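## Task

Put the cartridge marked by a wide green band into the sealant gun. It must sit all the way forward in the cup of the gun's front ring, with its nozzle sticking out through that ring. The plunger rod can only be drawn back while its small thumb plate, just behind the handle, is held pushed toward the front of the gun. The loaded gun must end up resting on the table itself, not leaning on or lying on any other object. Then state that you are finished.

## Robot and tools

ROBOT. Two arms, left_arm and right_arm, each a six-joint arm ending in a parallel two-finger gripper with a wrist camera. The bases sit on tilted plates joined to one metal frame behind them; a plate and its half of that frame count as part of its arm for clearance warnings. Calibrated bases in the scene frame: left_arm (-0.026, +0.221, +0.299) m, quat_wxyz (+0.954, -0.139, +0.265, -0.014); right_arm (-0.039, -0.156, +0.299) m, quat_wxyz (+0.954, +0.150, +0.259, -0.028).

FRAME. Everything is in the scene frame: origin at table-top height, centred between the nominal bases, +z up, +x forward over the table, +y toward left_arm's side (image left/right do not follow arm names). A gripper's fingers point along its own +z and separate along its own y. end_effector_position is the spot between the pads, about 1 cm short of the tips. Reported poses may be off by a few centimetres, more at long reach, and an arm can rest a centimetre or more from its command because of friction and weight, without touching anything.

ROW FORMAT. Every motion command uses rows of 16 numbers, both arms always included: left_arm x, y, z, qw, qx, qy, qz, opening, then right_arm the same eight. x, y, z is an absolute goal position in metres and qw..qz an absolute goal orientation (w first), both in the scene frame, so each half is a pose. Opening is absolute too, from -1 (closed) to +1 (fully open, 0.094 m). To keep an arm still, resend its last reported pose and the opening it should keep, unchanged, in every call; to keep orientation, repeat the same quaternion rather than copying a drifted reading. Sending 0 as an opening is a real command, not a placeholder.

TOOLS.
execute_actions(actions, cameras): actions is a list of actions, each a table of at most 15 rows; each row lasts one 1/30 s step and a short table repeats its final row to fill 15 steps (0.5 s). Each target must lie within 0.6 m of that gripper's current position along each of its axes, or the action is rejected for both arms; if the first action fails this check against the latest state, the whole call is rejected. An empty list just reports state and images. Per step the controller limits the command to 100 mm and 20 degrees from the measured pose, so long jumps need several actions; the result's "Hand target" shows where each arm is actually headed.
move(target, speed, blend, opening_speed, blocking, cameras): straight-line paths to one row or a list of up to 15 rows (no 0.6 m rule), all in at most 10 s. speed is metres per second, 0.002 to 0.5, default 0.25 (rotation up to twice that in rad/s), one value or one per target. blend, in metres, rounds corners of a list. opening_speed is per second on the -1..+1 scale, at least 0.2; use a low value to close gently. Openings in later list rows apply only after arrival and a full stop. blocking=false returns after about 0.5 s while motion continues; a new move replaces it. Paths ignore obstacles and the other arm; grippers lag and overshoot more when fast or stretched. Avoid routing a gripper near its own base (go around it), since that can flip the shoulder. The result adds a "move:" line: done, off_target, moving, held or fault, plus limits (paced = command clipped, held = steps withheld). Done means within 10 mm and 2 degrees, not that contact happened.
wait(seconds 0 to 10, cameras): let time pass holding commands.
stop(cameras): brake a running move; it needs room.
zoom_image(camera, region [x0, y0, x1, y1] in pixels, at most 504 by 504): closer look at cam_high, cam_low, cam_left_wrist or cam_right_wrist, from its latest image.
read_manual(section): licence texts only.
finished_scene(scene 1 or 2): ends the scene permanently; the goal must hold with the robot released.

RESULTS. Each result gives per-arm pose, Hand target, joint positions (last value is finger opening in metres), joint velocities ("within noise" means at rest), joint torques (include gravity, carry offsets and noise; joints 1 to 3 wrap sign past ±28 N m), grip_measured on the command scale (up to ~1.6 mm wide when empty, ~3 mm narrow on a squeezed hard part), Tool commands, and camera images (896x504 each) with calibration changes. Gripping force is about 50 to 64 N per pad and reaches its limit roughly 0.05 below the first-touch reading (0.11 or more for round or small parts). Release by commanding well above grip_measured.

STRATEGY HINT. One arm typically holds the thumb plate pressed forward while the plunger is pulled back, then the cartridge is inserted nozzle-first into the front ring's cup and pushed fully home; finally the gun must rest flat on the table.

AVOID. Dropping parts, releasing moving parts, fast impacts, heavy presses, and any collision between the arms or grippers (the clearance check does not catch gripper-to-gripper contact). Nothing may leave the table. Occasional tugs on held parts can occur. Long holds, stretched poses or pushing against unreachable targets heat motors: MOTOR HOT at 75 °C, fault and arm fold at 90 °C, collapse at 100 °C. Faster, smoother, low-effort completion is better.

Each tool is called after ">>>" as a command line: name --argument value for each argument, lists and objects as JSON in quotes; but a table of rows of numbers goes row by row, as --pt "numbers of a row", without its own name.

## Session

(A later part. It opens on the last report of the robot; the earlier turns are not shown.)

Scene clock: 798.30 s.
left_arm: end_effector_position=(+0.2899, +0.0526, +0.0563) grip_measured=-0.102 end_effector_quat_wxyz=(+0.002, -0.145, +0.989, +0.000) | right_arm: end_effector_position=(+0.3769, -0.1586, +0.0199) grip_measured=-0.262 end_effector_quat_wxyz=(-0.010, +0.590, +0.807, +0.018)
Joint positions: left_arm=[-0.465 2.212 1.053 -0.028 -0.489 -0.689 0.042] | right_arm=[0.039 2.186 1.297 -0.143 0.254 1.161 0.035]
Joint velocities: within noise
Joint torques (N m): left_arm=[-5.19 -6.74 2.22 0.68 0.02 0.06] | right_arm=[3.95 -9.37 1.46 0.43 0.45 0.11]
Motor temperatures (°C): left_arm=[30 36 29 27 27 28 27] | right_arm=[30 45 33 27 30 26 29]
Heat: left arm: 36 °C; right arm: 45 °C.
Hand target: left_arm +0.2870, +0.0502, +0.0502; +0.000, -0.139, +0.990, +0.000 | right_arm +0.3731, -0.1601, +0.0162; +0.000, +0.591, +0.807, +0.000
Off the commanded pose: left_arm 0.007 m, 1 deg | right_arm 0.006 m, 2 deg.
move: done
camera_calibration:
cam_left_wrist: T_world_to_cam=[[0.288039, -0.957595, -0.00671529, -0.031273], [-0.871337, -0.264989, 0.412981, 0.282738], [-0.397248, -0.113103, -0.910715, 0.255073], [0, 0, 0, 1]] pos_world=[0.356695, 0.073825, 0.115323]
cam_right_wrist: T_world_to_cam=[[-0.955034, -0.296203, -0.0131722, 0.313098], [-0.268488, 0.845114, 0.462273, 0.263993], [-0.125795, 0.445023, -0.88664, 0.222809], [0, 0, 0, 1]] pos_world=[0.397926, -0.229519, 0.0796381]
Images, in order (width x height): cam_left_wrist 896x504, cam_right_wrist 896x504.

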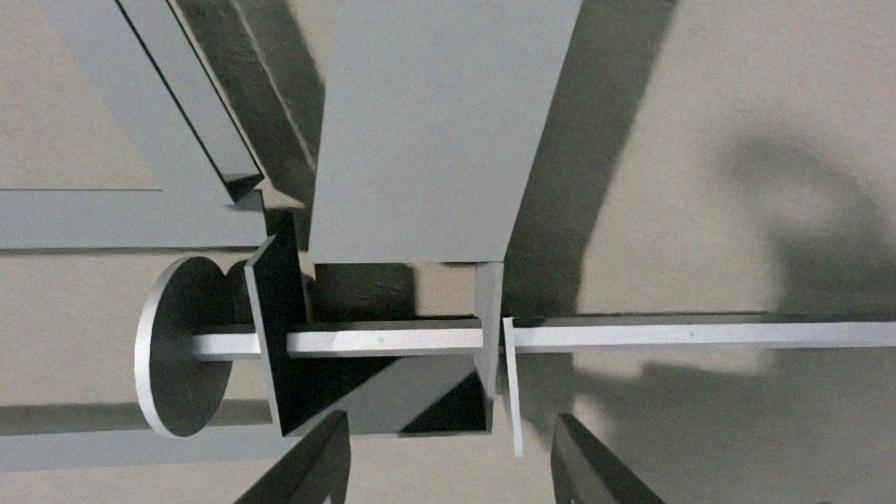

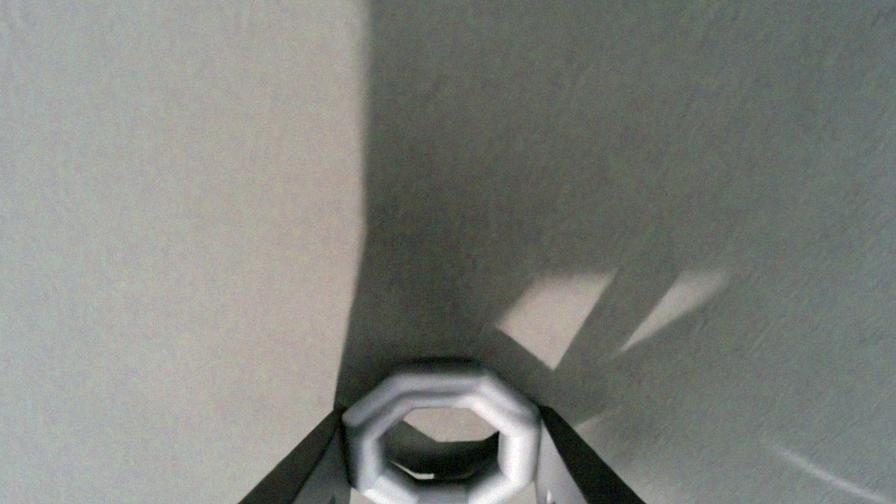

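>>> move --pt "0.2885 0.0365 0.05 0 -0.139 0.990 0 -0.1 0.373 -0.160 0.016 0 0.591 0.807 0 -0.8" --pt "0.2855 0.0365 0.023 0 -0.139 0.990 0 -0.1 0.373 -0.160 0.016 0 0.591 0.807 0 -0.8" --pt "0.2855 0.0365 0.023 0 -0.139 0.990 0 -0.6 0.373 -0.160 0.016 0 0.591 0.807 0 -0.8" --cameras '["cam_left_wrist"]' --speed 0.08 --opening_speed 0.6

Scene clock: 810.27 s.
left_arm: end_effector_position=(+0.2918, +0.0376, +0.0318) grip_measured=-0.598 end_effector_quat_wxyz=(+0.006, -0.146, +0.989, -0.003) | right_arm: end_effector_position=(+0.3768, -0.1588, +0.0199) grip_measured=-0.262 end_effector_quat_wxyz=(-0.010, +0.590, +0.807, +0.017)
Joint positions: left_arm=[-0.464 2.322 1.128 0.016 -0.488 -0.685 0.019] | right_arm=[0.039 2.186 1.297 -0.143 0.255 1.161 0.035]
Joint velocities: within noise
Joint torques (N m): left_arm=[-5.24 -6.58 2 0.68 -0.01 0.06] | right_arm=[4 -9.42 1.4 0.47 0.42 0.12]
Motor temperatures (°C): left_arm=[30 35 29 27 26 28 27] | right_arm=[30 44 33 27 29 26 29]
Heat: left arm: 35 °C; right arm: 44 °C.
Hand target: left_arm +0.2854, +0.0366, +0.0234; +0.000, -0.139, +0.990, +0.000 | right_arm +0.3731, -0.1601, +0.0162; +0.000, +0.591, +0.807, +0.000
Off the commanded pose: left_arm 0.011 m, 1 deg | right_arm 0.006 m, 2 deg.
move: off_target (left_arm); target 3's new opening was sent with left_arm's hand 0.011 m and 1 deg from that target
camera_calibration:
cam_left_wrist: T_world_to_cam=[[0.289148, -0.957284, -0.000480474, -0.0468536], [-0.874132, -0.264236, 0.40752, 0.29159], [-0.390239, -0.117413, -0.913196, 0.230031], [0, 0, 0, 1]] pos_world=[0.358203, 0.0592051, 0.091212]
Images, in order (width x height): cam_left_wrist 896x504.

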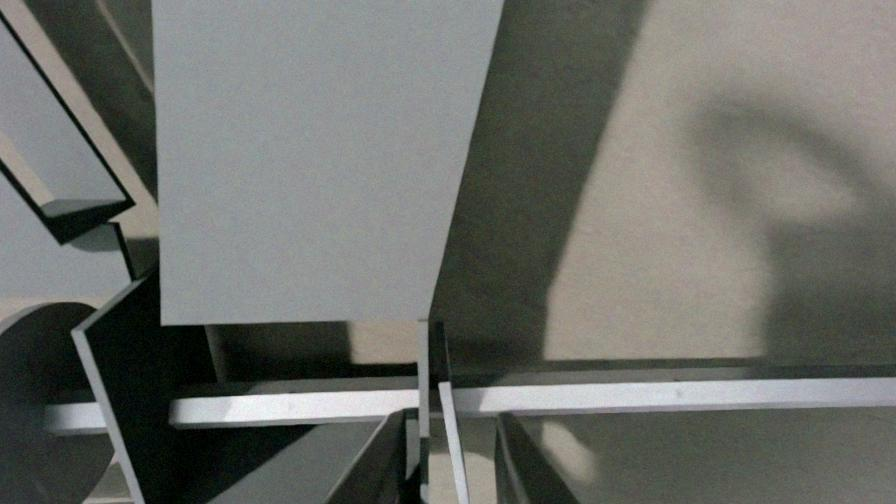

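>>> move --pt "0.2855 0.0365 0.023 0 -0.139 0.990 0 -1 0.373 -0.160 0.016 0 0.591 0.807 0 -0.8" --pt "0.277 0.065 0.023 0 -0.139 0.990 0 -1 0.389 -0.220 0.02 0 0.591 0.807 0 -0.8" --cameras '["cam_left_wrist"]' --speed 0.06 --opening_speed 0.5

Scene clock: 818.00 s.
left_arm: end_effector_position=(+0.2890, +0.0391, +0.0304) grip_measured=-0.929 end_effector_quat_wxyz=(+0.013, -0.141, +0.989, -0.041) | right_arm: end_effector_position=(+0.3759, -0.1689, +0.0188) grip_measured=-0.262 end_effector_quat_wxyz=(-0.056, +0.583, +0.809, +0.055)
Joint positions: left_arm=[-0.436 2.297 1.045 0.143 -0.417 -0.622 0.003] | right_arm=[-0.033 2.184 1.342 -0.224 0.11 1.094 0.035]
Joint velocities: within noise
Joint torques (N m): left_arm=[-2.73 -8.72 -0.43 0.31 -0.4 0.05] | right_arm=[-0.77 -12.56 4.1 0.24 1.17 -0.34]
Motor temperatures (°C): left_arm=[30 34 29 27 26 28 27] | right_arm=[30 44 33 27 29 26 30]
Heat: left arm: 34 °C; right arm: 44 °C.
Hand target: left_arm +0.2768, +0.0641, +0.0235; +0.000, -0.138, +0.990, -0.001 | right_arm +0.3872, -0.2188, +0.0224; -0.003, +0.592, +0.806, +0.000
Off the commanded pose: left_arm 0.029 m, 5 deg | right_arm 0.053 m, 9 deg.
move: off_target (left_arm, right_arm)
camera_calibration:
cam_left_wrist: T_world_to_cam=[[0.278854, -0.957213, 0.0773482, -0.0439754], [-0.887223, -0.225964, 0.402213, 0.292532], [-0.367525, -0.180784, -0.912273, 0.22369], [0, 0, 0, 1]] pos_world=[0.354016, 0.0644473, 0.0898077]
Images, in order (width x height): cam_left_wrist 896x504.

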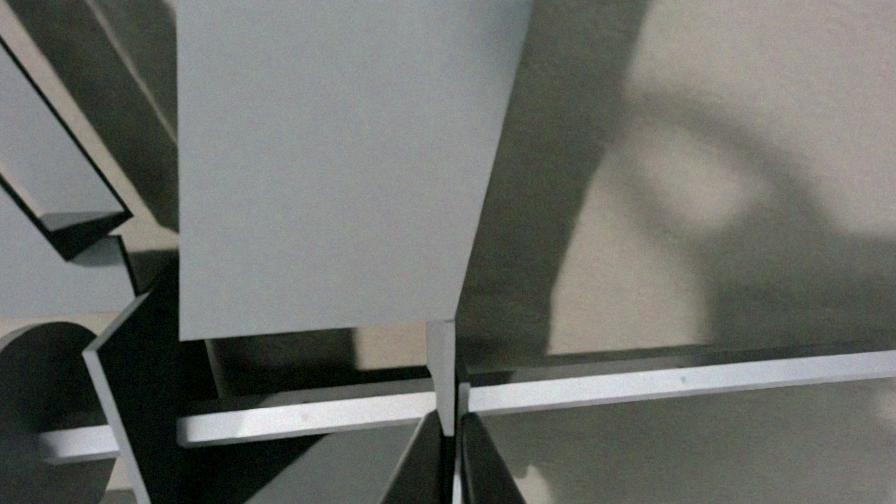

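>>> move --pt "0.284 0.042 0.025 0 -0.139 0.990 0 -0.9 0.375 -0.170 0.016 0 0.591 0.807 0 -0.8" --pt "0.284 0.042 0.025 0 -0.139 0.990 0 -0.3 0.375 -0.170 0.016 0 0.591 0.807 0 0.2" --pt "0.284 0.042 0.08 0 -0.139 0.990 0 -0.1 0.375 -0.170 0.08 0 0.591 0.807 0 0.2" --pt "0.22 0.22 0.2 0 0.25 0.968 0 0.7 0.35 -0.35 0.22 0 0.435 0.9 0 0.9" --cameras '["cam_left_wrist", "cam_high", "cam_right_wrist"]' --speed '[0.1,0.1,0.1,0.25]' --blend '[0,0,0.02,0]'

Scene clock: 874.70 s.
left_arm: end_effector_position=(+0.2252, +0.2193, +0.1986) grip_measured=+0.698 end_effector_quat_wxyz=(+0.004, +0.245, +0.970, +0.004) | right_arm: end_effector_position=(+0.3407, -0.3440, +0.2061) grip_measured=+0.898 end_effector_quat_wxyz=(-0.020, +0.435, +0.900, -0.002)
Joint positions: left_arm=[-0.204 1.175 0.482 -0.38 -0.383 0.359 0.08] | right_arm=[-0.365 1.557 1.283 -0.733 0.079 0.456 0.089]
Joint velocities: within noise
Joint torques (N m): left_arm=[-0.94 -5.65 2.95 0.37 0.03 0.1] | right_arm=[0.08 -12.04 6.58 0.1 -0.06 -0.05]
Motor temperatures (°C): left_arm=[30 35 28 27 27 28 29] | right_arm=[30 42 33 27 30 26 30]
Heat: left arm: 35 °C; right arm: 42 °C.
Hand target: left_arm +0.2201, +0.2200, +0.1998; +0.000, +0.250, +0.968, +0.000 | right_arm +0.3497, -0.3499, +0.2199; +0.000, +0.435, +0.900, +0.000
Off the commanded pose: left_arm 0.005 m, 1 deg | right_arm 0.018 m, 2 deg.
move: off_target (right_arm); blend cut to 0 m at target 3; target 2's new opening was sent with right_arm's hand 0.008 m and 3 deg from that target; target 4's new opening was sent with right_arm's hand 0.018 m and 2 deg from that target
camera_calibration:
cam_left_wrist: T_world_to_cam=[[-0.47355, -0.880611, -0.0165751, 0.304546], [-0.806219, 0.425815, 0.410722, 0.0461522], [-0.354628, 0.207861, -0.91161, 0.29802], [0, 0, 0, 1]] pos_world=[0.287112, 0.186587, 0.25777]
cam_right_wrist: T_world_to_cam=[[-0.787394, -0.615971, 0.0243151, 0.0512051], [-0.5389, 0.706955, 0.458041, 0.370357], [-0.299329, 0.347555, -0.888598, 0.491846], [0, 0, 0, 1]] pos_world=[0.387128, -0.401228, 0.266171]
Images, in order (width x height): cam_high 896x504, cam_left_wrist 896x504, cam_right_wrist 896x504.

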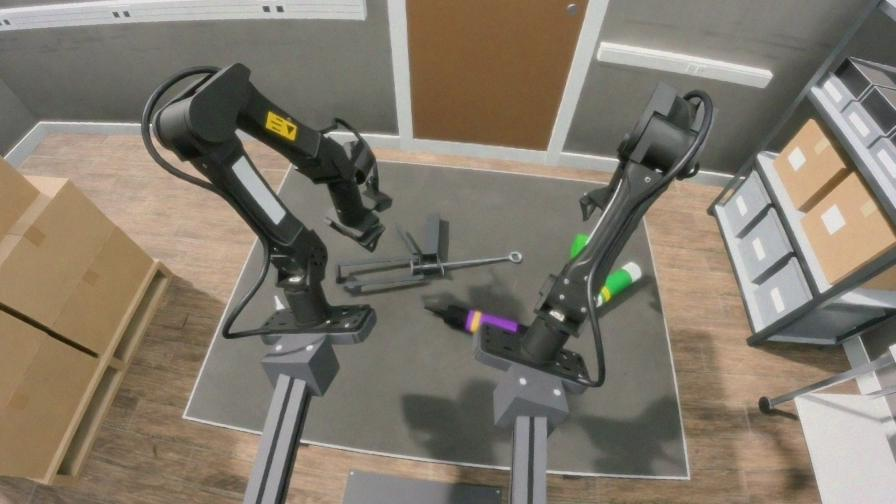

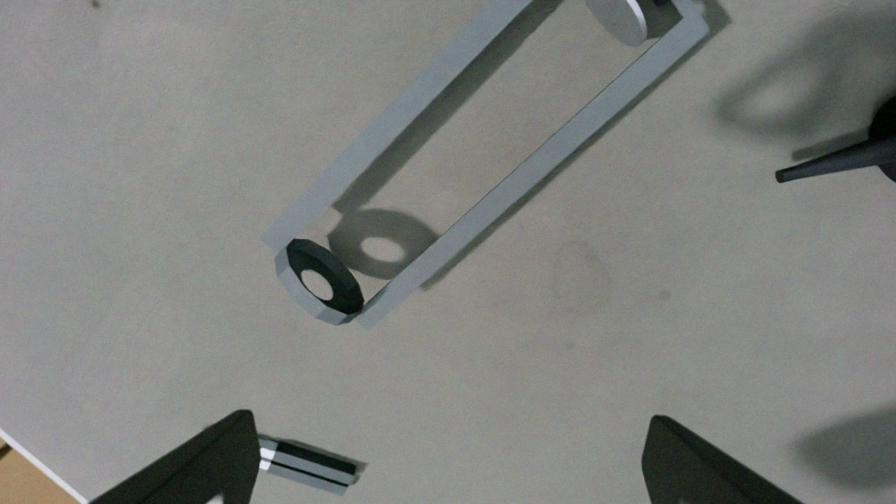

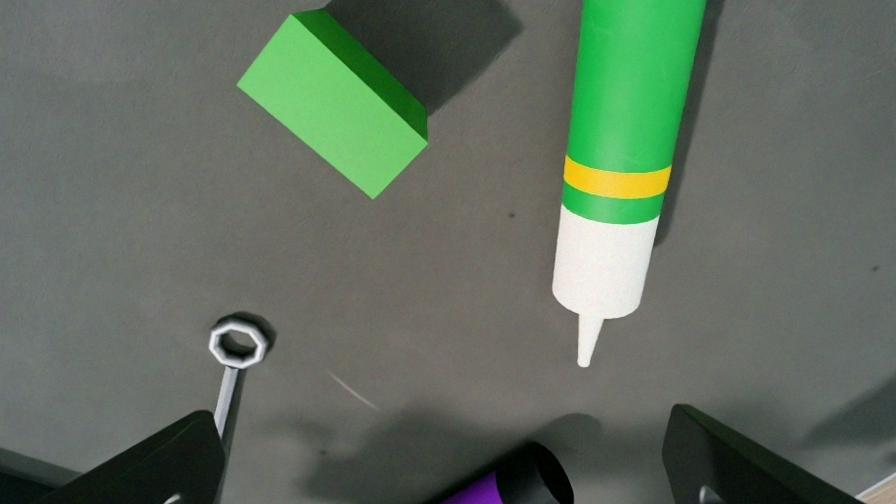

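>>> move --pt "0.22 0.22 0.2 0 0.25 0.968 0 0.7 0.283 -0.425 0.16 0 0.434 0.901 0 1" --pt "0.22 0.22 0.2 0 0.25 0.968 0 0.7 0.283 -0.425 0.10 0 0.434 0.901 0 1" --cameras '["cam_right_wrist"]' --speed 0.2 --blend '[0.01,0]'

Scene clock: 894.27 s.
left_arm: end_effector_position=(+0.2249, +0.2192, +0.1986) grip_measured=+0.698 end_effector_quat_wxyz=(+0.004, +0.245, +0.970, +0.004) | right_arm: end_effector_position=(+0.2808, -0.4271, +0.1045) grip_measured=+0.998 end_effector_quat_wxyz=(-0.001, +0.438, +0.899, -0.005)
Joint positions: left_arm=[-0.204 1.175 0.482 -0.381 -0.383 0.359 0.08] | right_arm=[-0.672 1.805 1.183 -0.348 -0.089 0.209 0.094]
Joint velocities: within noise
Joint torques (N m): left_arm=[-0.92 -5.68 2.86 0.39 0.04 0.1] | right_arm=[-0.64 -9.09 3.58 0.34 -0.09 -0.05]
Motor temperatures (°C): left_arm=[30 34 29 27 26 28 28] | right_arm=[30 44 33 27 29 26 29]
Heat: left arm: 34 °C; right arm: 44 °C.
Hand target: left_arm +0.2201, +0.2200, +0.1998; +0.000, +0.250, +0.968, +0.000 | right_arm +0.2830, -0.4249, +0.1000; +0.000, +0.434, +0.901, +0.000
Off the commanded pose: left_arm 0.005 m, 1 deg | right_arm 0.005 m, 1 deg.
move: done
camera_calibration:
cam_right_wrist: T_world_to_cam=[[-0.792529, -0.609702, 0.0126735, -0.0392476], [-0.547341, 0.720325, 0.426086, 0.454758], [-0.268915, 0.330749, -0.904594, 0.398491], [0, 0, 0, 1]] pos_world=[0.324963, -0.483304, 0.167203]
Images, in order (width x height): cam_right_wrist 896x504.

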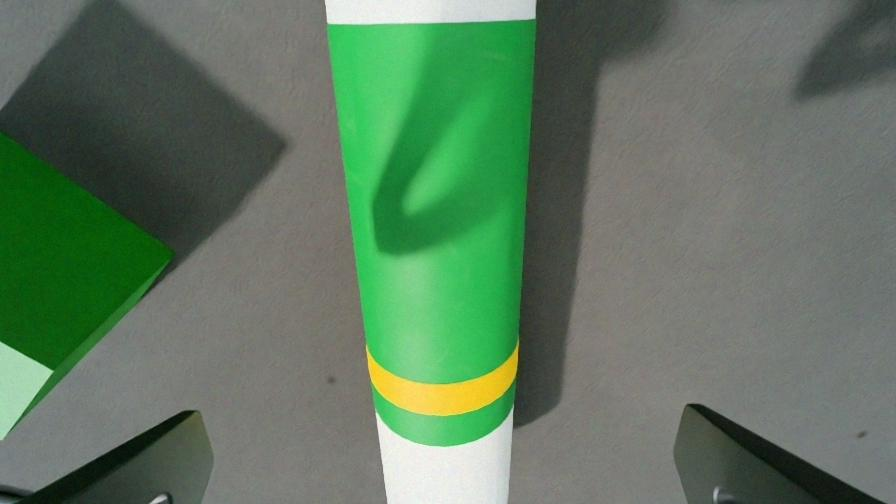

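>>> move --pt "0.22 0.22 0.2 0 0.25 0.968 0 0.7 0.283 -0.425 0.05 0 0.424 0.906 0 1" --pt "0.22 0.22 0.2 0 0.25 0.968 0 0.7 0.282 -0.425 0.025 0 0.424 0.906 0 1" --pt "0.22 0.22 0.2 0 0.25 0.968 0 0.7 0.282 -0.425 0.025 0 0.424 0.906 0 -0.05" --cameras '["cam_right_wrist"]' --speed 0.12 --blend '[0.01,0,0]' --opening_speed 0.8

Scene clock: 907.90 s.
left_arm: end_effector_position=(+0.2249, +0.2192, +0.1986) grip_measured=+0.698 end_effector_quat_wxyz=(+0.004, +0.245, +0.970, +0.004) | right_arm: end_effector_position=(+0.2800, -0.4254, +0.0312) grip_measured=+0.022 end_effector_quat_wxyz=(-0.001, +0.428, +0.904, +0.000)
Joint positions: left_arm=[-0.204 1.175 0.482 -0.381 -0.383 0.359 0.08] | right_arm=[-0.655 2.047 1.252 -0.176 -0.09 0.199 0.048]
Joint velocities: within noise
Joint torques (N m): left_arm=[-0.92 -5.68 2.92 0.35 0.04 0.1] | right_arm=[-0.69 -9.03 3.66 0.36 0 -0.05]
Motor temperatures (°C): left_arm=[30 34 29 27 26 28 28] | right_arm=[30 43 33 27 29 26 28]
Heat: left arm: 34 °C; right arm: 43 °C.
Hand target: left_arm +0.2201, +0.2200, +0.1998; +0.000, +0.250, +0.968, +0.000 | right_arm +0.2820, -0.4249, +0.0252; +0.000, +0.424, +0.906, +0.000
Off the commanded pose: left_arm 0.005 m, 1 deg | right_arm 0.007 m, 1 deg.
move: done
camera_calibration:
cam_right_wrist: T_world_to_cam=[[-0.778312, -0.627866, 0.00379379, -0.0494083], [-0.56577, 0.703932, 0.4294, 0.482423], [-0.272276, 0.332061, -0.903106, 0.332883], [0, 0, 0, 1]] pos_world=[0.325122, -0.481152, 0.0936635]
Images, in order (width x height): cam_right_wrist 896x504.

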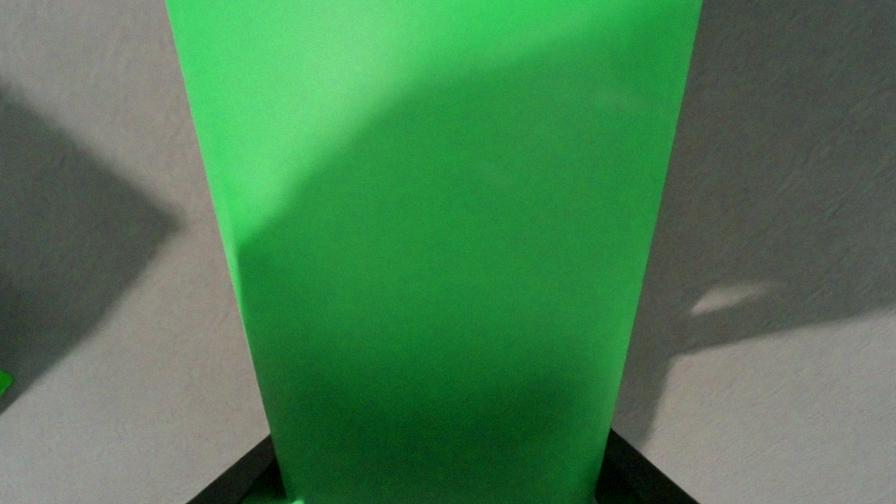

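>>> move --pt "0.22 0.22 0.2 0 0.25 0.968 0 0.7 0.282 -0.425 0.14 0 0.424 0.906 0 -0.05" --pt "0.22 0.22 0.2 0 0.25 0.968 0 0.7 0.25 -0.05 0.14 0 0.595 0.804 0 -0.05" --cameras '["cam_right_wrist", "cam_left_wrist","cam_high"]' --speed '[0.12,0.2]' --blend '[0.03,0]'

Scene clock: 943.97 s.
left_arm: end_effector_position=(+0.2249, +0.2192, +0.1986) grip_measured=+0.698 end_effector_quat_wxyz=(+0.004, +0.245, +0.970, +0.004) | right_arm: end_effector_position=(+0.2482, -0.0528, +0.1380) grip_measured=+0.021 end_effector_quat_wxyz=(-0.006, +0.600, +0.800, +0.005)
Joint positions: left_arm=[-0.204 1.175 0.482 -0.381 -0.383 0.359 0.08] | right_arm=[0.513 1.813 0.745 -0.146 0.489 1.649 0.048]
Joint velocities: within noise
Joint torques (N m): left_arm=[-0.94 -5.75 2.8 0.36 0.05 0.07] | right_arm=[5 -6.08 3.59 0.02 0.2 0.09]
Motor temperatures (°C): left_arm=[30 34 29 26 26 28 28] | right_arm=[30 42 33 27 29 26 30]
Heat: left arm: 34 °C; right arm: 42 °C.
Hand target: left_arm +0.2202, +0.2200, +0.1998; +0.000, +0.250, +0.968, +0.000 | right_arm +0.2500, -0.0500, +0.1401; +0.000, +0.595, +0.804, +0.001
Off the commanded pose: left_arm 0.005 m, 1 deg | right_arm 0.004 m, 1 deg.
move: done
camera_calibration:
cam_left_wrist: T_world_to_cam=[[-0.474071, -0.880346, -0.0157253, 0.304246], [-0.805379, 0.426345, 0.411818, 0.0453441], [-0.355838, 0.207896, -0.91113, 0.29806], [0, 0, 0, 1]] pos_world=[0.286815, 0.186544, 0.257682]
cam_right_wrist: T_world_to_cam=[[-0.96217, -0.272449, 0.00121203, 0.224138], [-0.243846, 0.863126, 0.442213, 0.0830516], [-0.121526, 0.425188, -0.896909, 0.263514], [0, 0, 0, 1]] pos_world=[0.267935, -0.122661, 0.19935]
Images, in order (width x height): cam_high 896x504, cam_left_wrist 896x504, cam_right_wrist 896x504.

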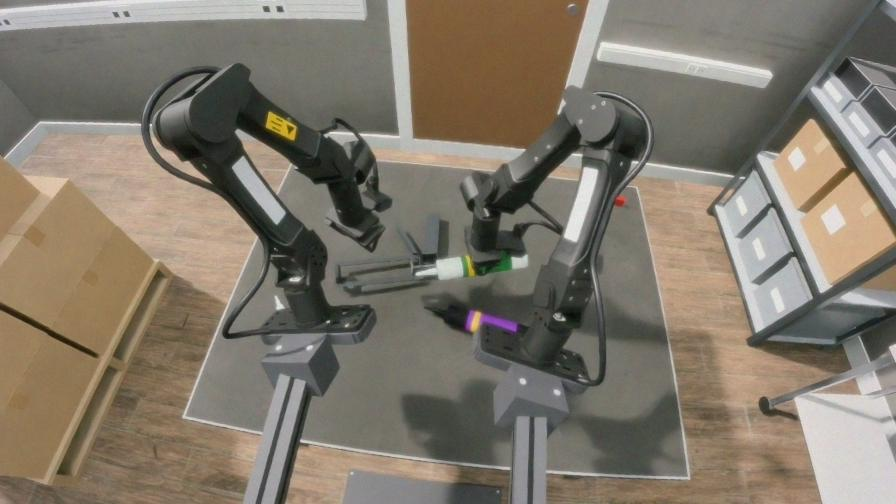

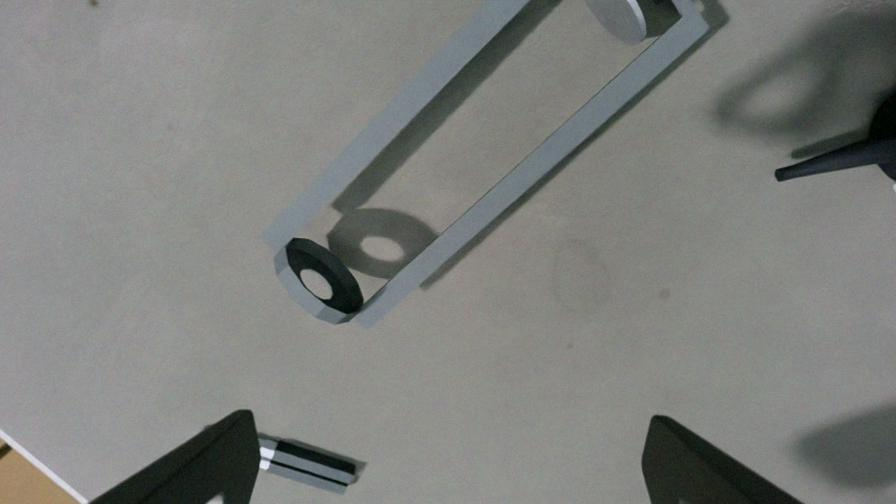

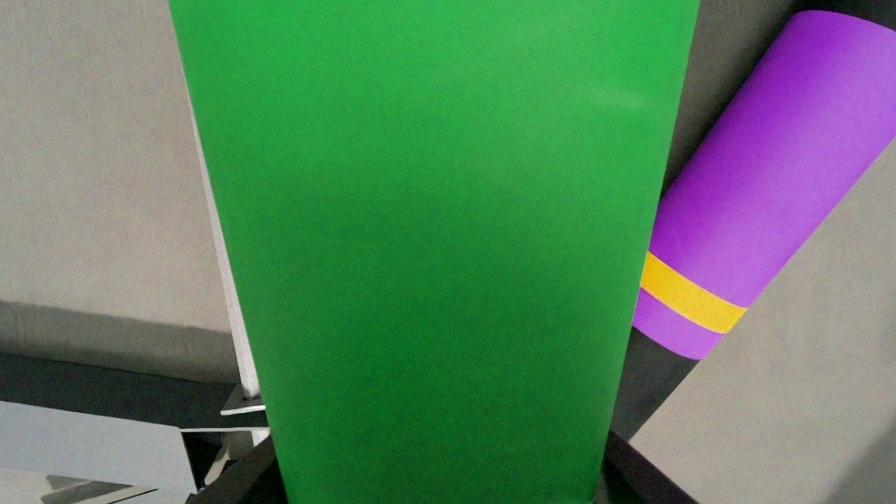

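>>> move --pt "0.22 0.22 0.2 0 0.25 0.968 0 0.7 0.25 -0.05 0.028 0 0.595 0.804 0 -0.05" --pt "0.22 0.22 0.2 0 0.25 0.968 0 0.7 0.25 -0.05 0.027 0 0.595 0.804 0 0.5" --pt "0.22 0.22 0.2 0 0.25 0.968 0 0.7 0.25 -0.05 0.14 0 0.595 0.804 0 0.5" --pt "0.22 0.22 0.2 0 0.25 0.968 0 0.7 0.37 -0.3 0.2 0 0.595 0.804 0 0.2" --cameras '["cam_right_wrist", "cam_low","cam_high"]' --speed '[0.1,0.1,0.12,0.25]' --blend '[0,0,0.03,0]' --opening_speed 1

Scene clock: 965.43 s.
left_arm: end_effector_position=(+0.2248, +0.2193, +0.1986) grip_measured=+0.698 end_effector_quat_wxyz=(+0.004, +0.245, +0.969, +0.003) | right_arm: end_effector_position=(+0.3693, -0.3015, +0.2041) grip_measured=+0.202 end_effector_quat_wxyz=(+0.008, +0.599, +0.801, +0.001)
Joint positions: left_arm=[-0.204 1.175 0.482 -0.382 -0.383 0.36 0.08] | right_arm=[-0.204 1.57 1.265 -0.663 0.17 0.969 0.056]
Joint velocities: within noise
Joint torques (N m): left_arm=[-1.03 -5.79 2.82 0.39 0.01 0.08] | right_arm=[1.14 -8.16 6.19 0.19 -0.04 -0.04]
Motor temperatures (°C): left_arm=[30 34 29 26 26 28 27] | right_arm=[30 39 33 27 29 26 30]
Heat: left arm: 34 °C; right arm: 39 °C.
Hand target: left_arm +0.2201, +0.2200, +0.1998; +0.000, +0.250, +0.968, +0.000 | right_arm +0.3700, -0.3000, +0.2001; +0.000, +0.595, +0.804, +0.000
Off the commanded pose: left_arm 0.005 m, 1 deg | right_arm 0.004 m, 1 deg.
move: done
camera_calibration:
cam_right_wrist: T_world_to_cam=[[-0.961059, -0.276221, -0.00821609, 0.273228], [-0.254352, 0.872565, 0.417056, 0.309889], [-0.108031, 0.402905, -0.908844, 0.43405], [0, 0, 0, 1]] pos_world=[0.3883, -0.369808, 0.267487]
Images, in order (width x height): cam_high 896x504, cam_low 896x504, cam_right_wrist 896x504.

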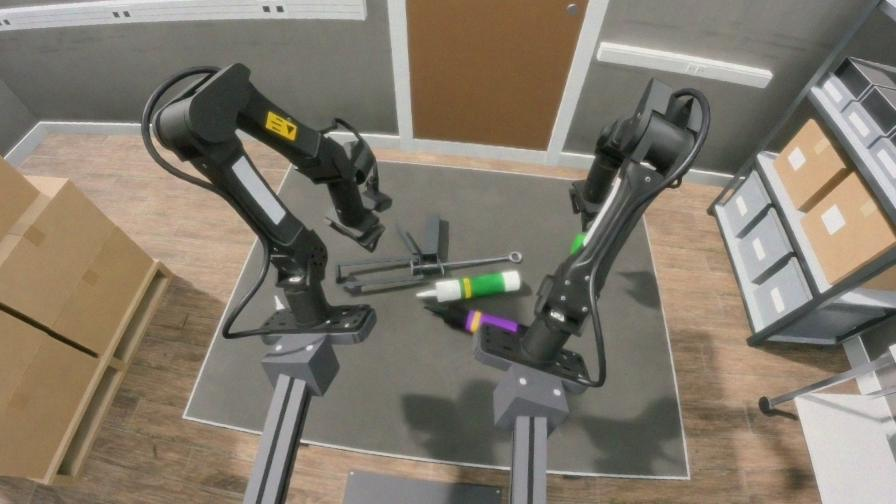

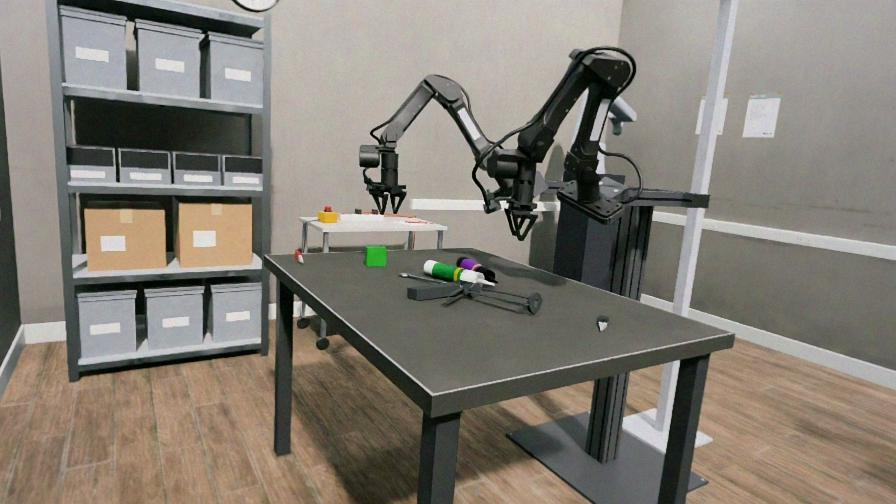

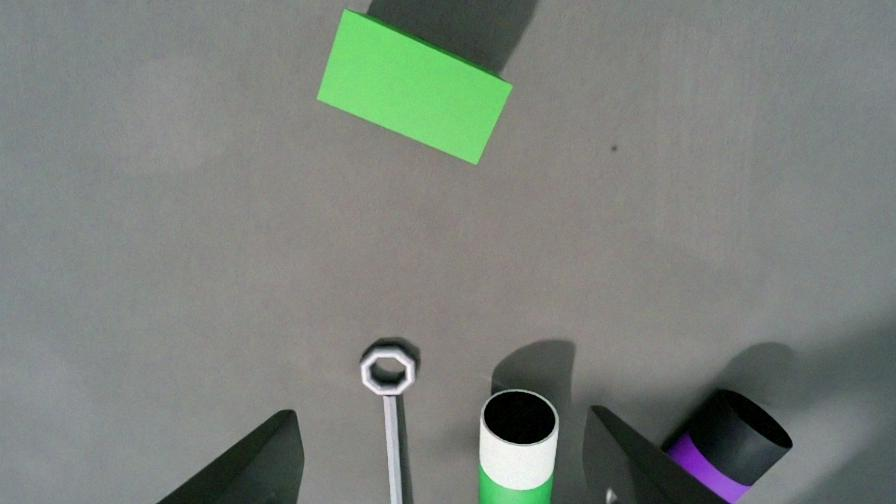

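>>> move --pt "0.27 0.09 0.27 0 -0.139 0.990 0 0.7 0.37 -0.3 0.2 0 0.595 0.804 0 0.2" --cameras '["cam_left_wrist"]'

Scene clock: 975.23 s.
left_arm: end_effector_position=(+0.2704, +0.0923, +0.2692) grip_measured=+0.698 end_effector_quat_wxyz=(+0.001, -0.144, +0.990, -0.007) | right_arm: end_effector_position=(+0.3692, -0.3014, +0.2041) grip_measured=+0.202 end_effector_quat_wxyz=(+0.008, +0.598, +0.801, +0.001)
Joint positions: left_arm=[-0.745 1.504 0.968 -0.799 -0.563 -0.991 0.08] | right_arm=[-0.204 1.57 1.265 -0.664 0.169 0.968 0.056]
Joint velocities: within noise
Joint torques (N m): left_arm=[-4.83 -4.04 6.26 0.32 -0.11 -0.17] | right_arm=[1.11 -8.24 6.2 0.18 -0.03 -0.07]
Motor temperatures (°C): left_arm=[30 33 29 26 26 28 27] | right_arm=[30 40 33 27 29 26 29]
Heat: left arm: 33 °C; right arm: 40 °C.
Hand target: left_arm +0.2700, +0.0899, +0.2700; +0.000, -0.139, +0.990, +0.000 | right_arm +0.3700, -0.2999, +0.2001; +0.000, +0.595, +0.804, +0.000
Off the commanded pose: left_arm 0.002 m, 1 deg | right_arm 0.004 m, 1 deg.
move: done
camera_calibration:
cam_left_wrist: T_world_to_cam=[[0.286325, -0.958105, 0.00723843, 0.0105717], [-0.87174, -0.257365, 0.416933, 0.186673], [-0.397603, -0.125688, -0.908908, 0.446501], [0, 0, 0, 1]] pos_world=[0.337234, 0.114292, 0.327922]
Images, in order (width x height): cam_left_wrist 896x504.

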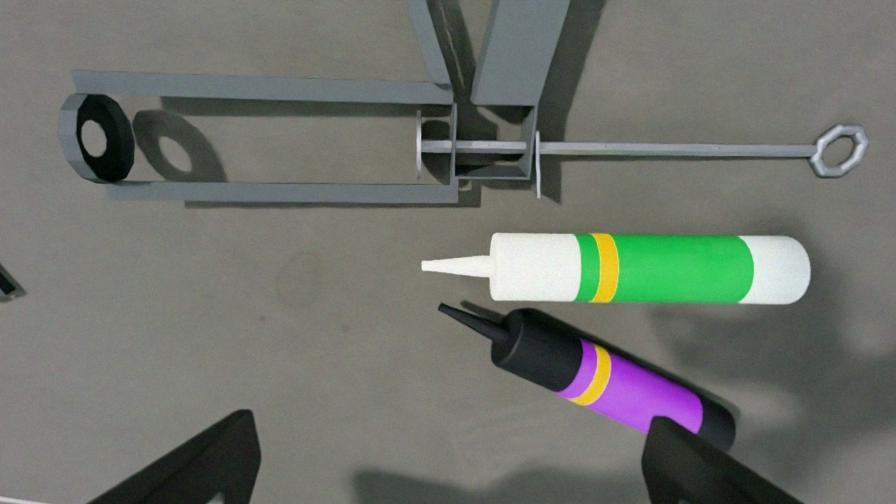

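>>> move --pt "0.275 0.068 0.12 0 -0.139 0.990 0 1 0.37 -0.3 0.2 0 0.595 0.804 0 0.2" --pt "0.275 0.068 0.055 0 -0.139 0.990 0 1 0.37 -0.3 0.2 0 0.595 0.804 0 0.2" --cameras '["cam_left_wrist"]' --speed 0.2 --blend '[0.01,0]'

Scene clock: 1082.07 s.
left_arm: end_effector_position=(+0.2785, +0.0702, +0.0613) grip_measured=+0.998 end_effector_quat_wxyz=(+0.003, -0.145, +0.989, +0.000) | right_arm: end_effector_position=(+0.3692, -0.3014, +0.2041) grip_measured=+0.202 end_effector_quat_wxyz=(+0.008, +0.598, +0.801, +0.001)
Joint positions: left_arm=[-0.441 2.155 0.953 0.028 -0.48 -0.663 0.094] | right_arm=[-0.204 1.57 1.265 -0.664 0.169 0.968 0.056]
Joint velocities: within noise
Joint torques (N m): left_arm=[-4.78 -6.3 1.89 0.66 0.01 0.09] | right_arm=[1.18 -8.24 6.15 0.17 -0.05 -0.08]
Motor temperatures (°C): left_arm=[30 32 30 26 26 28 27] | right_arm=[29 41 33 26 28 26 28]
Heat: left arm: 32 °C; right arm: 41 °C.
Hand target: left_arm +0.2749, +0.0681, +0.0552; +0.000, -0.139, +0.990, +0.000 | right_arm +0.3700, -0.2999, +0.2001; +0.000, +0.595, +0.804, +0.000
Off the commanded pose: left_arm 0.008 m, 1 deg | right_arm 0.004 m, 1 deg.
move: done
camera_calibration:
cam_left_wrist: T_world_to_cam=[[0.288703, -0.957404, -0.00536317, -0.0113898], [-0.871966, -0.265244, 0.411486, 0.275742], [-0.395381, -0.114121, -0.9114, 0.256719], [0, 0, 0, 1]] pos_world=[0.345228, 0.0915314, 0.120448]
Images, in order (width x height): cam_left_wrist 896x504.

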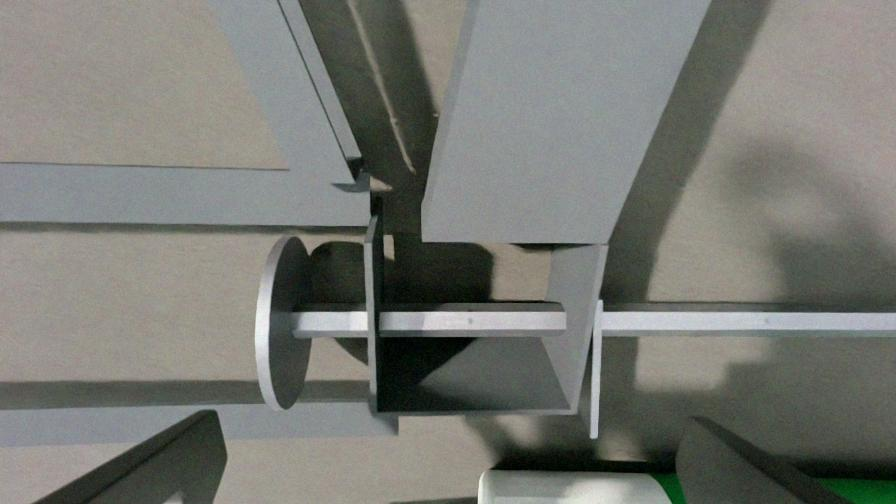

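>>> move --pt "0.2700 0.0725 0.045 0 -0.139 0.990 0 1 0.37 -0.3 0.2 0 0.595 0.804 0 0.2" --pt "0.2685 0.0730 0.024 0 -0.139 0.990 0 1 0.37 -0.3 0.2 0 0.595 0.804 0 0.2" --cameras '["cam_left_wrist"]' --speed 0.08 --blend '[0.005,0]'

Scene clock: 1102.13 s.
left_arm: end_effector_position=(+0.2734, +0.0736, +0.0314) grip_measured=+0.998 end_effector_quat_wxyz=(+0.004, -0.145, +0.989, -0.002) | right_arm: end_effector_position=(+0.3692, -0.3014, +0.2041) grip_measured=+0.202 end_effector_quat_wxyz=(+0.008, +0.598, +0.801, +0.001)
Joint positions: left_arm=[-0.396 2.254 0.965 0.139 -0.461 -0.614 0.094] | right_arm=[-0.204 1.57 1.265 -0.664 0.169 0.968 0.056]
Joint velocities: within noise
Joint torques (N m): left_arm=[-4.55 -6.04 1.22 0.69 0.01 0.07] | right_arm=[1.16 -8.2 6.23 0.18 -0.05 -0.08]
Motor temperatures (°C): left_arm=[30 33 29 27 26 28 27] | right_arm=[29 41 33 26 28 26 28]
Heat: left arm: 33 °C; right arm: 41 °C.
Hand target: left_arm +0.2685, +0.0732, +0.0243; +0.000, -0.139, +0.990, +0.000 | right_arm +0.3700, -0.3000, +0.2001; +0.000, +0.595, +0.804, +0.000
Off the commanded pose: left_arm 0.009 m, 1 deg | right_arm 0.004 m, 1 deg.
move: done
camera_calibration:
cam_left_wrist: T_world_to_cam=[[0.287486, -0.957782, -0.00210527, -0.00647924], [-0.873301, -0.26303, 0.410073, 0.28473], [-0.393315, -0.116052, -0.91205, 0.227403], [0, 0, 0, 1]] pos_world=[0.339959, 0.0950774, 0.0906286]
Images, in order (width x height): cam_left_wrist 896x504.

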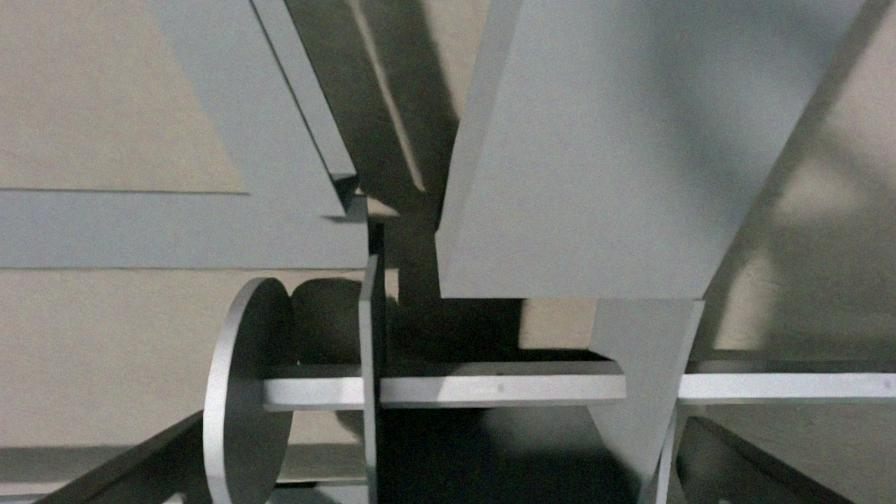

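>>> move --pt "0.2685 0.0730 0.024 0 -0.139 0.990 0 0.45 0.37 -0.3 0.2 0 0.595 0.804 0 0.2" --cameras '["cam_left_wrist"]' --speed 0.08 --opening_speed 0.3

Scene clock: 1108.30 s.
left_arm: end_effector_position=(+0.2753, +0.0716, +0.0314) grip_measured=+0.453 end_effector_quat_wxyz=(+0.007, -0.146, +0.989, -0.007) | right_arm: end_effector_position=(+0.3692, -0.3014, +0.2041) grip_measured=+0.202 end_effector_quat_wxyz=(+0.008, +0.598, +0.801, +0.001)
Joint positions: left_arm=[-0.396 2.254 0.965 0.15 -0.453 -0.613 0.068] | right_arm=[-0.204 1.57 1.265 -0.664 0.169 0.968 0.056]
Joint velocities: within noise
Joint torques (N m): left_arm=[-4.6 -6.2 1.25 0.59 -0.07 0.11] | right_arm=[1.13 -8.28 6.23 0.17 -0.05 -0.05]
Motor temperatures (°C): left_arm=[30 33 29 27 26 28 27] | right_arm=[29 41 33 26 28 26 27]
Heat: left arm: 33 °C; right arm: 41 °C.
Hand target: left_arm +0.2685, +0.0731, +0.0243; +0.000, -0.139, +0.990, +0.000 | right_arm +0.3700, -0.3000, +0.2001; +0.000, +0.595, +0.804, +0.000
Off the commanded pose: left_arm 0.010 m, 1 deg | right_arm 0.004 m, 1 deg.
move: done
camera_calibration:
cam_left_wrist: T_world_to_cam=[[0.290444, -0.956843, 0.00968378, -0.0102592], [-0.875205, -0.261545, 0.406953, 0.28635], [-0.386857, -0.126672, -0.913398, 0.22697], [0, 0, 0, 1]] pos_world=[0.3414, 0.0938276, 0.0908823]
Images, in order (width x height): cam_left_wrist 896x504.

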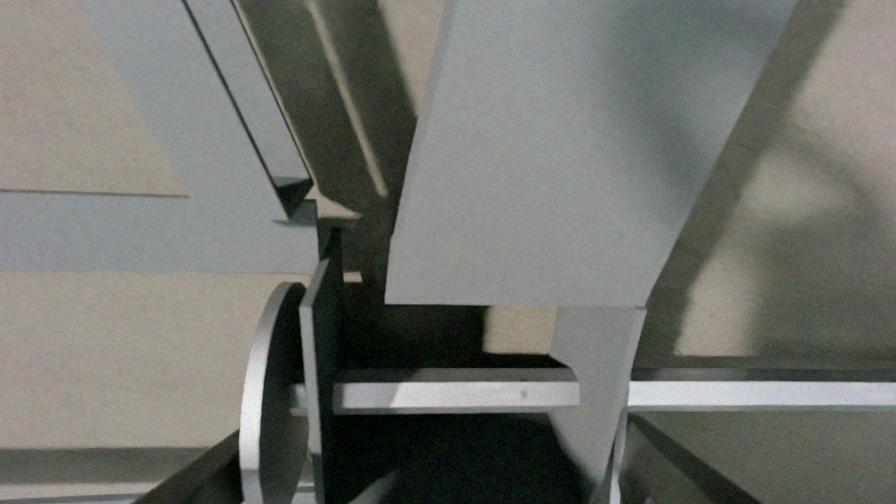

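>>> move --pt "0.2685 0.0720 0.024 0 -0.139 0.990 0 0.15 0.37 -0.3 0.2 0 0.595 0.804 0 0.2" --cameras '["cam_left_wrist"]' --speed 0.08 --opening_speed 0.3

Scene clock: 1113.80 s.
left_arm: end_effector_position=(+0.2755, +0.0723, +0.0314) grip_measured=+0.158 end_effector_quat_wxyz=(+0.007, -0.145, +0.989, -0.005) | right_arm: end_effector_position=(+0.3692, -0.3014, +0.2041) grip_measured=+0.202 end_effector_quat_wxyz=(+0.008, +0.598, +0.801, +0.001)
Joint positions: left_arm=[-0.396 2.254 0.966 0.148 -0.457 -0.61 0.054] | right_arm=[-0.204 1.57 1.265 -0.664 0.169 0.968 0.056]
Joint velocities: within noise
Joint torques (N m): left_arm=[-4.86 -6.08 1.39 0.59 -0.05 -0.01] | right_arm=[1.16 -8.2 6.19 0.17 -0.05 -0.06]
Motor temperatures (°C): left_arm=[30 33 29 27 26 28 27] | right_arm=[29 41 33 26 28 26 27]
Heat: left arm: 33 °C; right arm: 41 °C.
Hand target: left_arm +0.2684, +0.0722, +0.0243; +0.000, -0.139, +0.990, +0.000 | right_arm +0.3700, -0.3000, +0.2001; +0.000, +0.595, +0.804, +0.000
Off the commanded pose: left_arm 0.010 m, 1 deg | right_arm 0.004 m, 1 deg.
move: done
camera_calibration:
cam_left_wrist: T_world_to_cam=[[0.287997, -0.957614, 0.00582605, -0.00879929], [-0.876153, -0.261033, 0.405237, 0.28703], [-0.38654, -0.121812, -0.914193, 0.226755], [0, 0, 0, 1]] pos_world=[0.341667, 0.0941193, 0.0910338]
Images, in order (width x height): cam_left_wrist 896x504.

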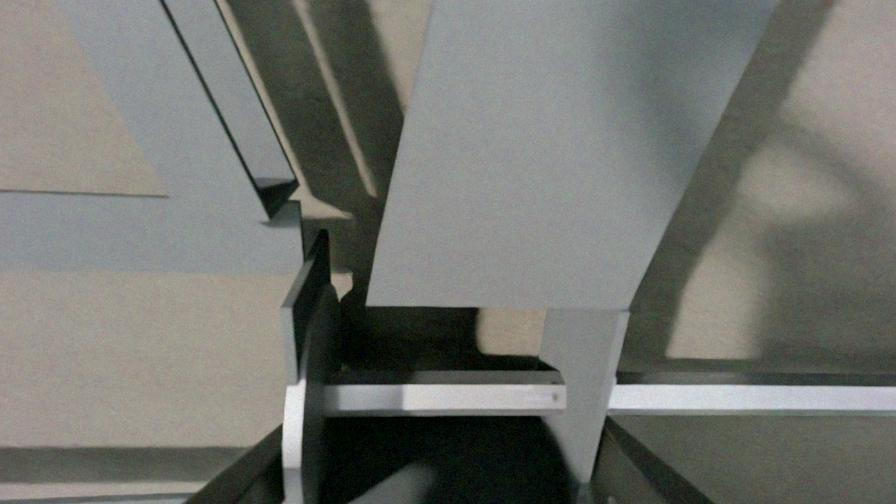

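>>> move --pt "0.2695 0.0725 0.026 0 -0.139 0.990 0 0.6 0.37 -0.3 0.2 0 0.595 0.804 0 0.2" --pt "0.2695 0.0725 0.11 0 -0.139 0.990 0 0.8 0.37 -0.3 0.2 0 0.595 0.804 0 0.2" --pt "0.27 0.09 0.27 0 -0.139 0.990 0 0.8 0.37 -0.3 0.2 0 0.595 0.804 0 0.2" --cameras '["cam_left_wrist"]' --speed 0.15 --blend '[0,0.02,0]'

Scene clock: 1126.70 s.
left_arm: end_effector_position=(+0.2669, +0.0905, +0.2628) grip_measured=+0.798 end_effector_quat_wxyz=(-0.007, -0.138, +0.990, +0.002) | right_arm: end_effector_position=(+0.3692, -0.3014, +0.2041) grip_measured=+0.202 end_effector_quat_wxyz=(+0.008, +0.598, +0.801, +0.001)
Joint positions: left_arm=[-0.743 1.536 0.972 -0.799 -0.563 -0.991 0.084] | right_arm=[-0.204 1.57 1.265 -0.664 0.169 0.968 0.056]
Joint velocities: within noise
Joint torques (N m): left_arm=[-4.94 -6.82 5.72 0.28 -0.11 -0.11] | right_arm=[1.1 -8.21 6.22 0.16 -0.03 -0.05]
Motor temperatures (°C): left_arm=[30 33 29 26 26 28 28] | right_arm=[29 40 33 26 28 26 27]
Heat: left arm: 33 °C; right arm: 40 °C.
Hand target: left_arm +0.2699, +0.0900, +0.2698; +0.000, -0.139, +0.990, +0.000 | right_arm +0.3700, -0.3000, +0.2001; +0.000, +0.595, +0.804, +0.000
Off the commanded pose: left_arm 0.008 m, 1 deg | right_arm 0.004 m, 1 deg.
move: done; blend cut to 0 m at target 2
camera_calibration:
cam_left_wrist: T_world_to_cam=[[0.273406, -0.961808, -0.0132451, 0.0190782], [-0.867463, -0.25249, 0.428668, 0.181219], [-0.41564, -0.105711, -0.903365, 0.440588], [0, 0, 0, 1]] pos_world=[0.335111, 0.11068, 0.320582]
Images, in order (width x height): cam_left_wrist 896x504.

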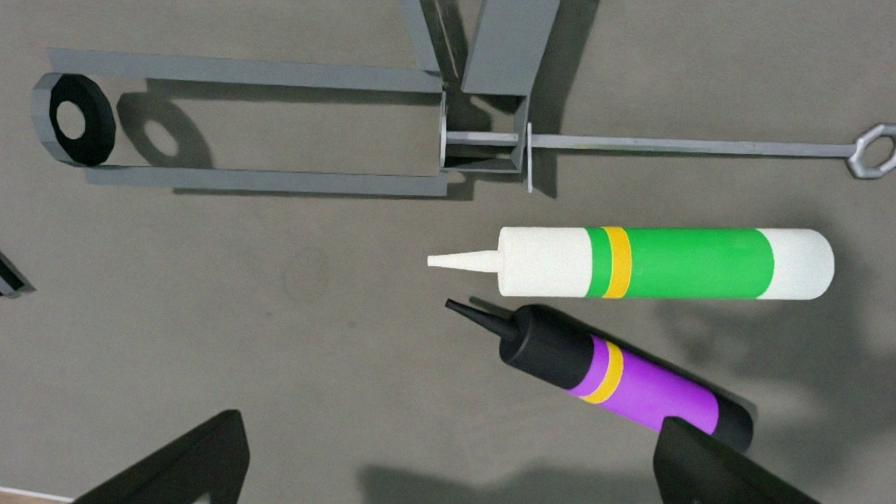

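>>> move --pt "0.2275 -0.070 0.16 0 0.602 0.7986 0 0.5 0.37 -0.3 0.2 0 0.595 0.804 0 0.2" --pt "0.2275 -0.070 0.11 0 0.602 0.7986 0 0.5 0.37 -0.3 0.2 0 0.595 0.804 0 0.2" --cameras '["cam_left_wrist", "cam_low"]' --speed 0.2 --blend '[0.01,0]'

Scene clock: 1175.43 s.
left_arm: end_effector_position=(+0.2297, -0.0643, +0.1140) grip_measured=+0.502 end_effector_quat_wxyz=(-0.002, +0.598, +0.802, +0.004) | right_arm: end_effector_position=(+0.3692, -0.3014, +0.2041) grip_measured=+0.202 end_effector_quat_wxyz=(+0.008, +0.598, +0.801, +0.001)
Joint positions: left_arm=[-0.852 2.336 1.253 -0.342 -0.597 0.441 0.071] | right_arm=[-0.204 1.57 1.265 -0.664 0.169 0.968 0.056]
Joint velocities: within noise
Joint torques (N m): left_arm=[-7.09 -7.38 3.86 0.61 0.07 0.11] | right_arm=[1.09 -8.1 6.16 0.17 -0.05 -0.04]
Motor temperatures (°C): left_arm=[31 33 29 26 26 28 27] | right_arm=[29 40 33 26 28 26 27]
Heat: left arm: 33 °C; right arm: 40 °C.
Hand target: left_arm +0.2274, -0.0699, +0.1101; +0.000, +0.602, +0.798, +0.000 | right_arm +0.3700, -0.3000, +0.2001; +0.000, +0.595, +0.804, +0.000
Off the commanded pose: left_arm 0.007 m, 1 deg | right_arm 0.004 m, 1 deg.
move: done
camera_calibration:
cam_left_wrist: T_world_to_cam=[[-0.957932, -0.286819, -0.0100444, 0.204223], [-0.263812, 0.866233, 0.424316, 0.107421], [-0.113001, 0.409116, -0.905458, 0.23824], [0, 0, 0, 1]] pos_world=[0.250892, -0.131944, 0.172187]
Images, in order (width x height): cam_low 896x504, cam_left_wrist 896x504.

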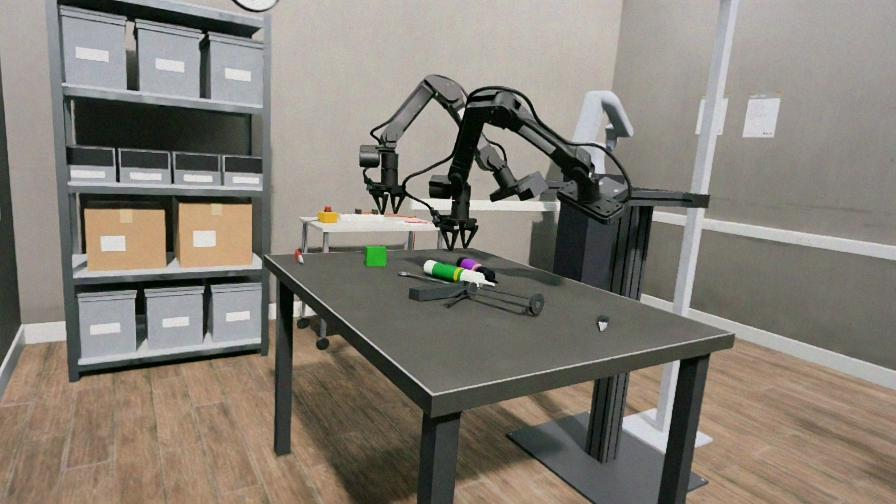

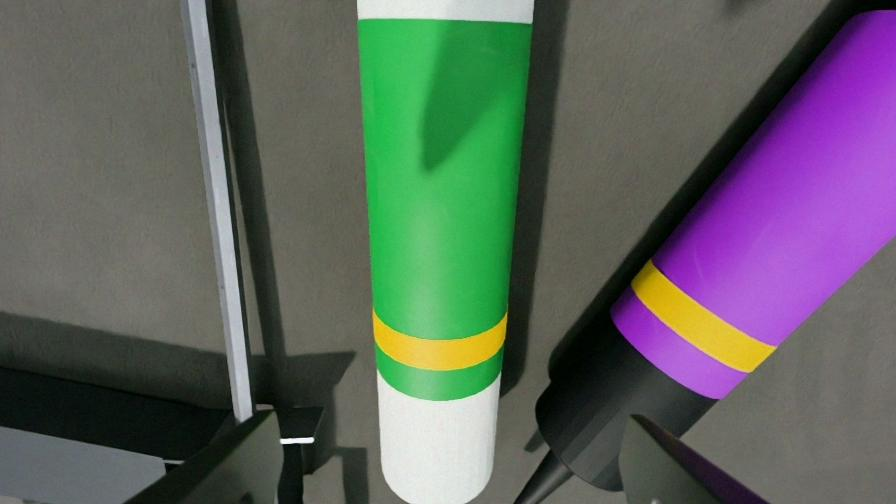

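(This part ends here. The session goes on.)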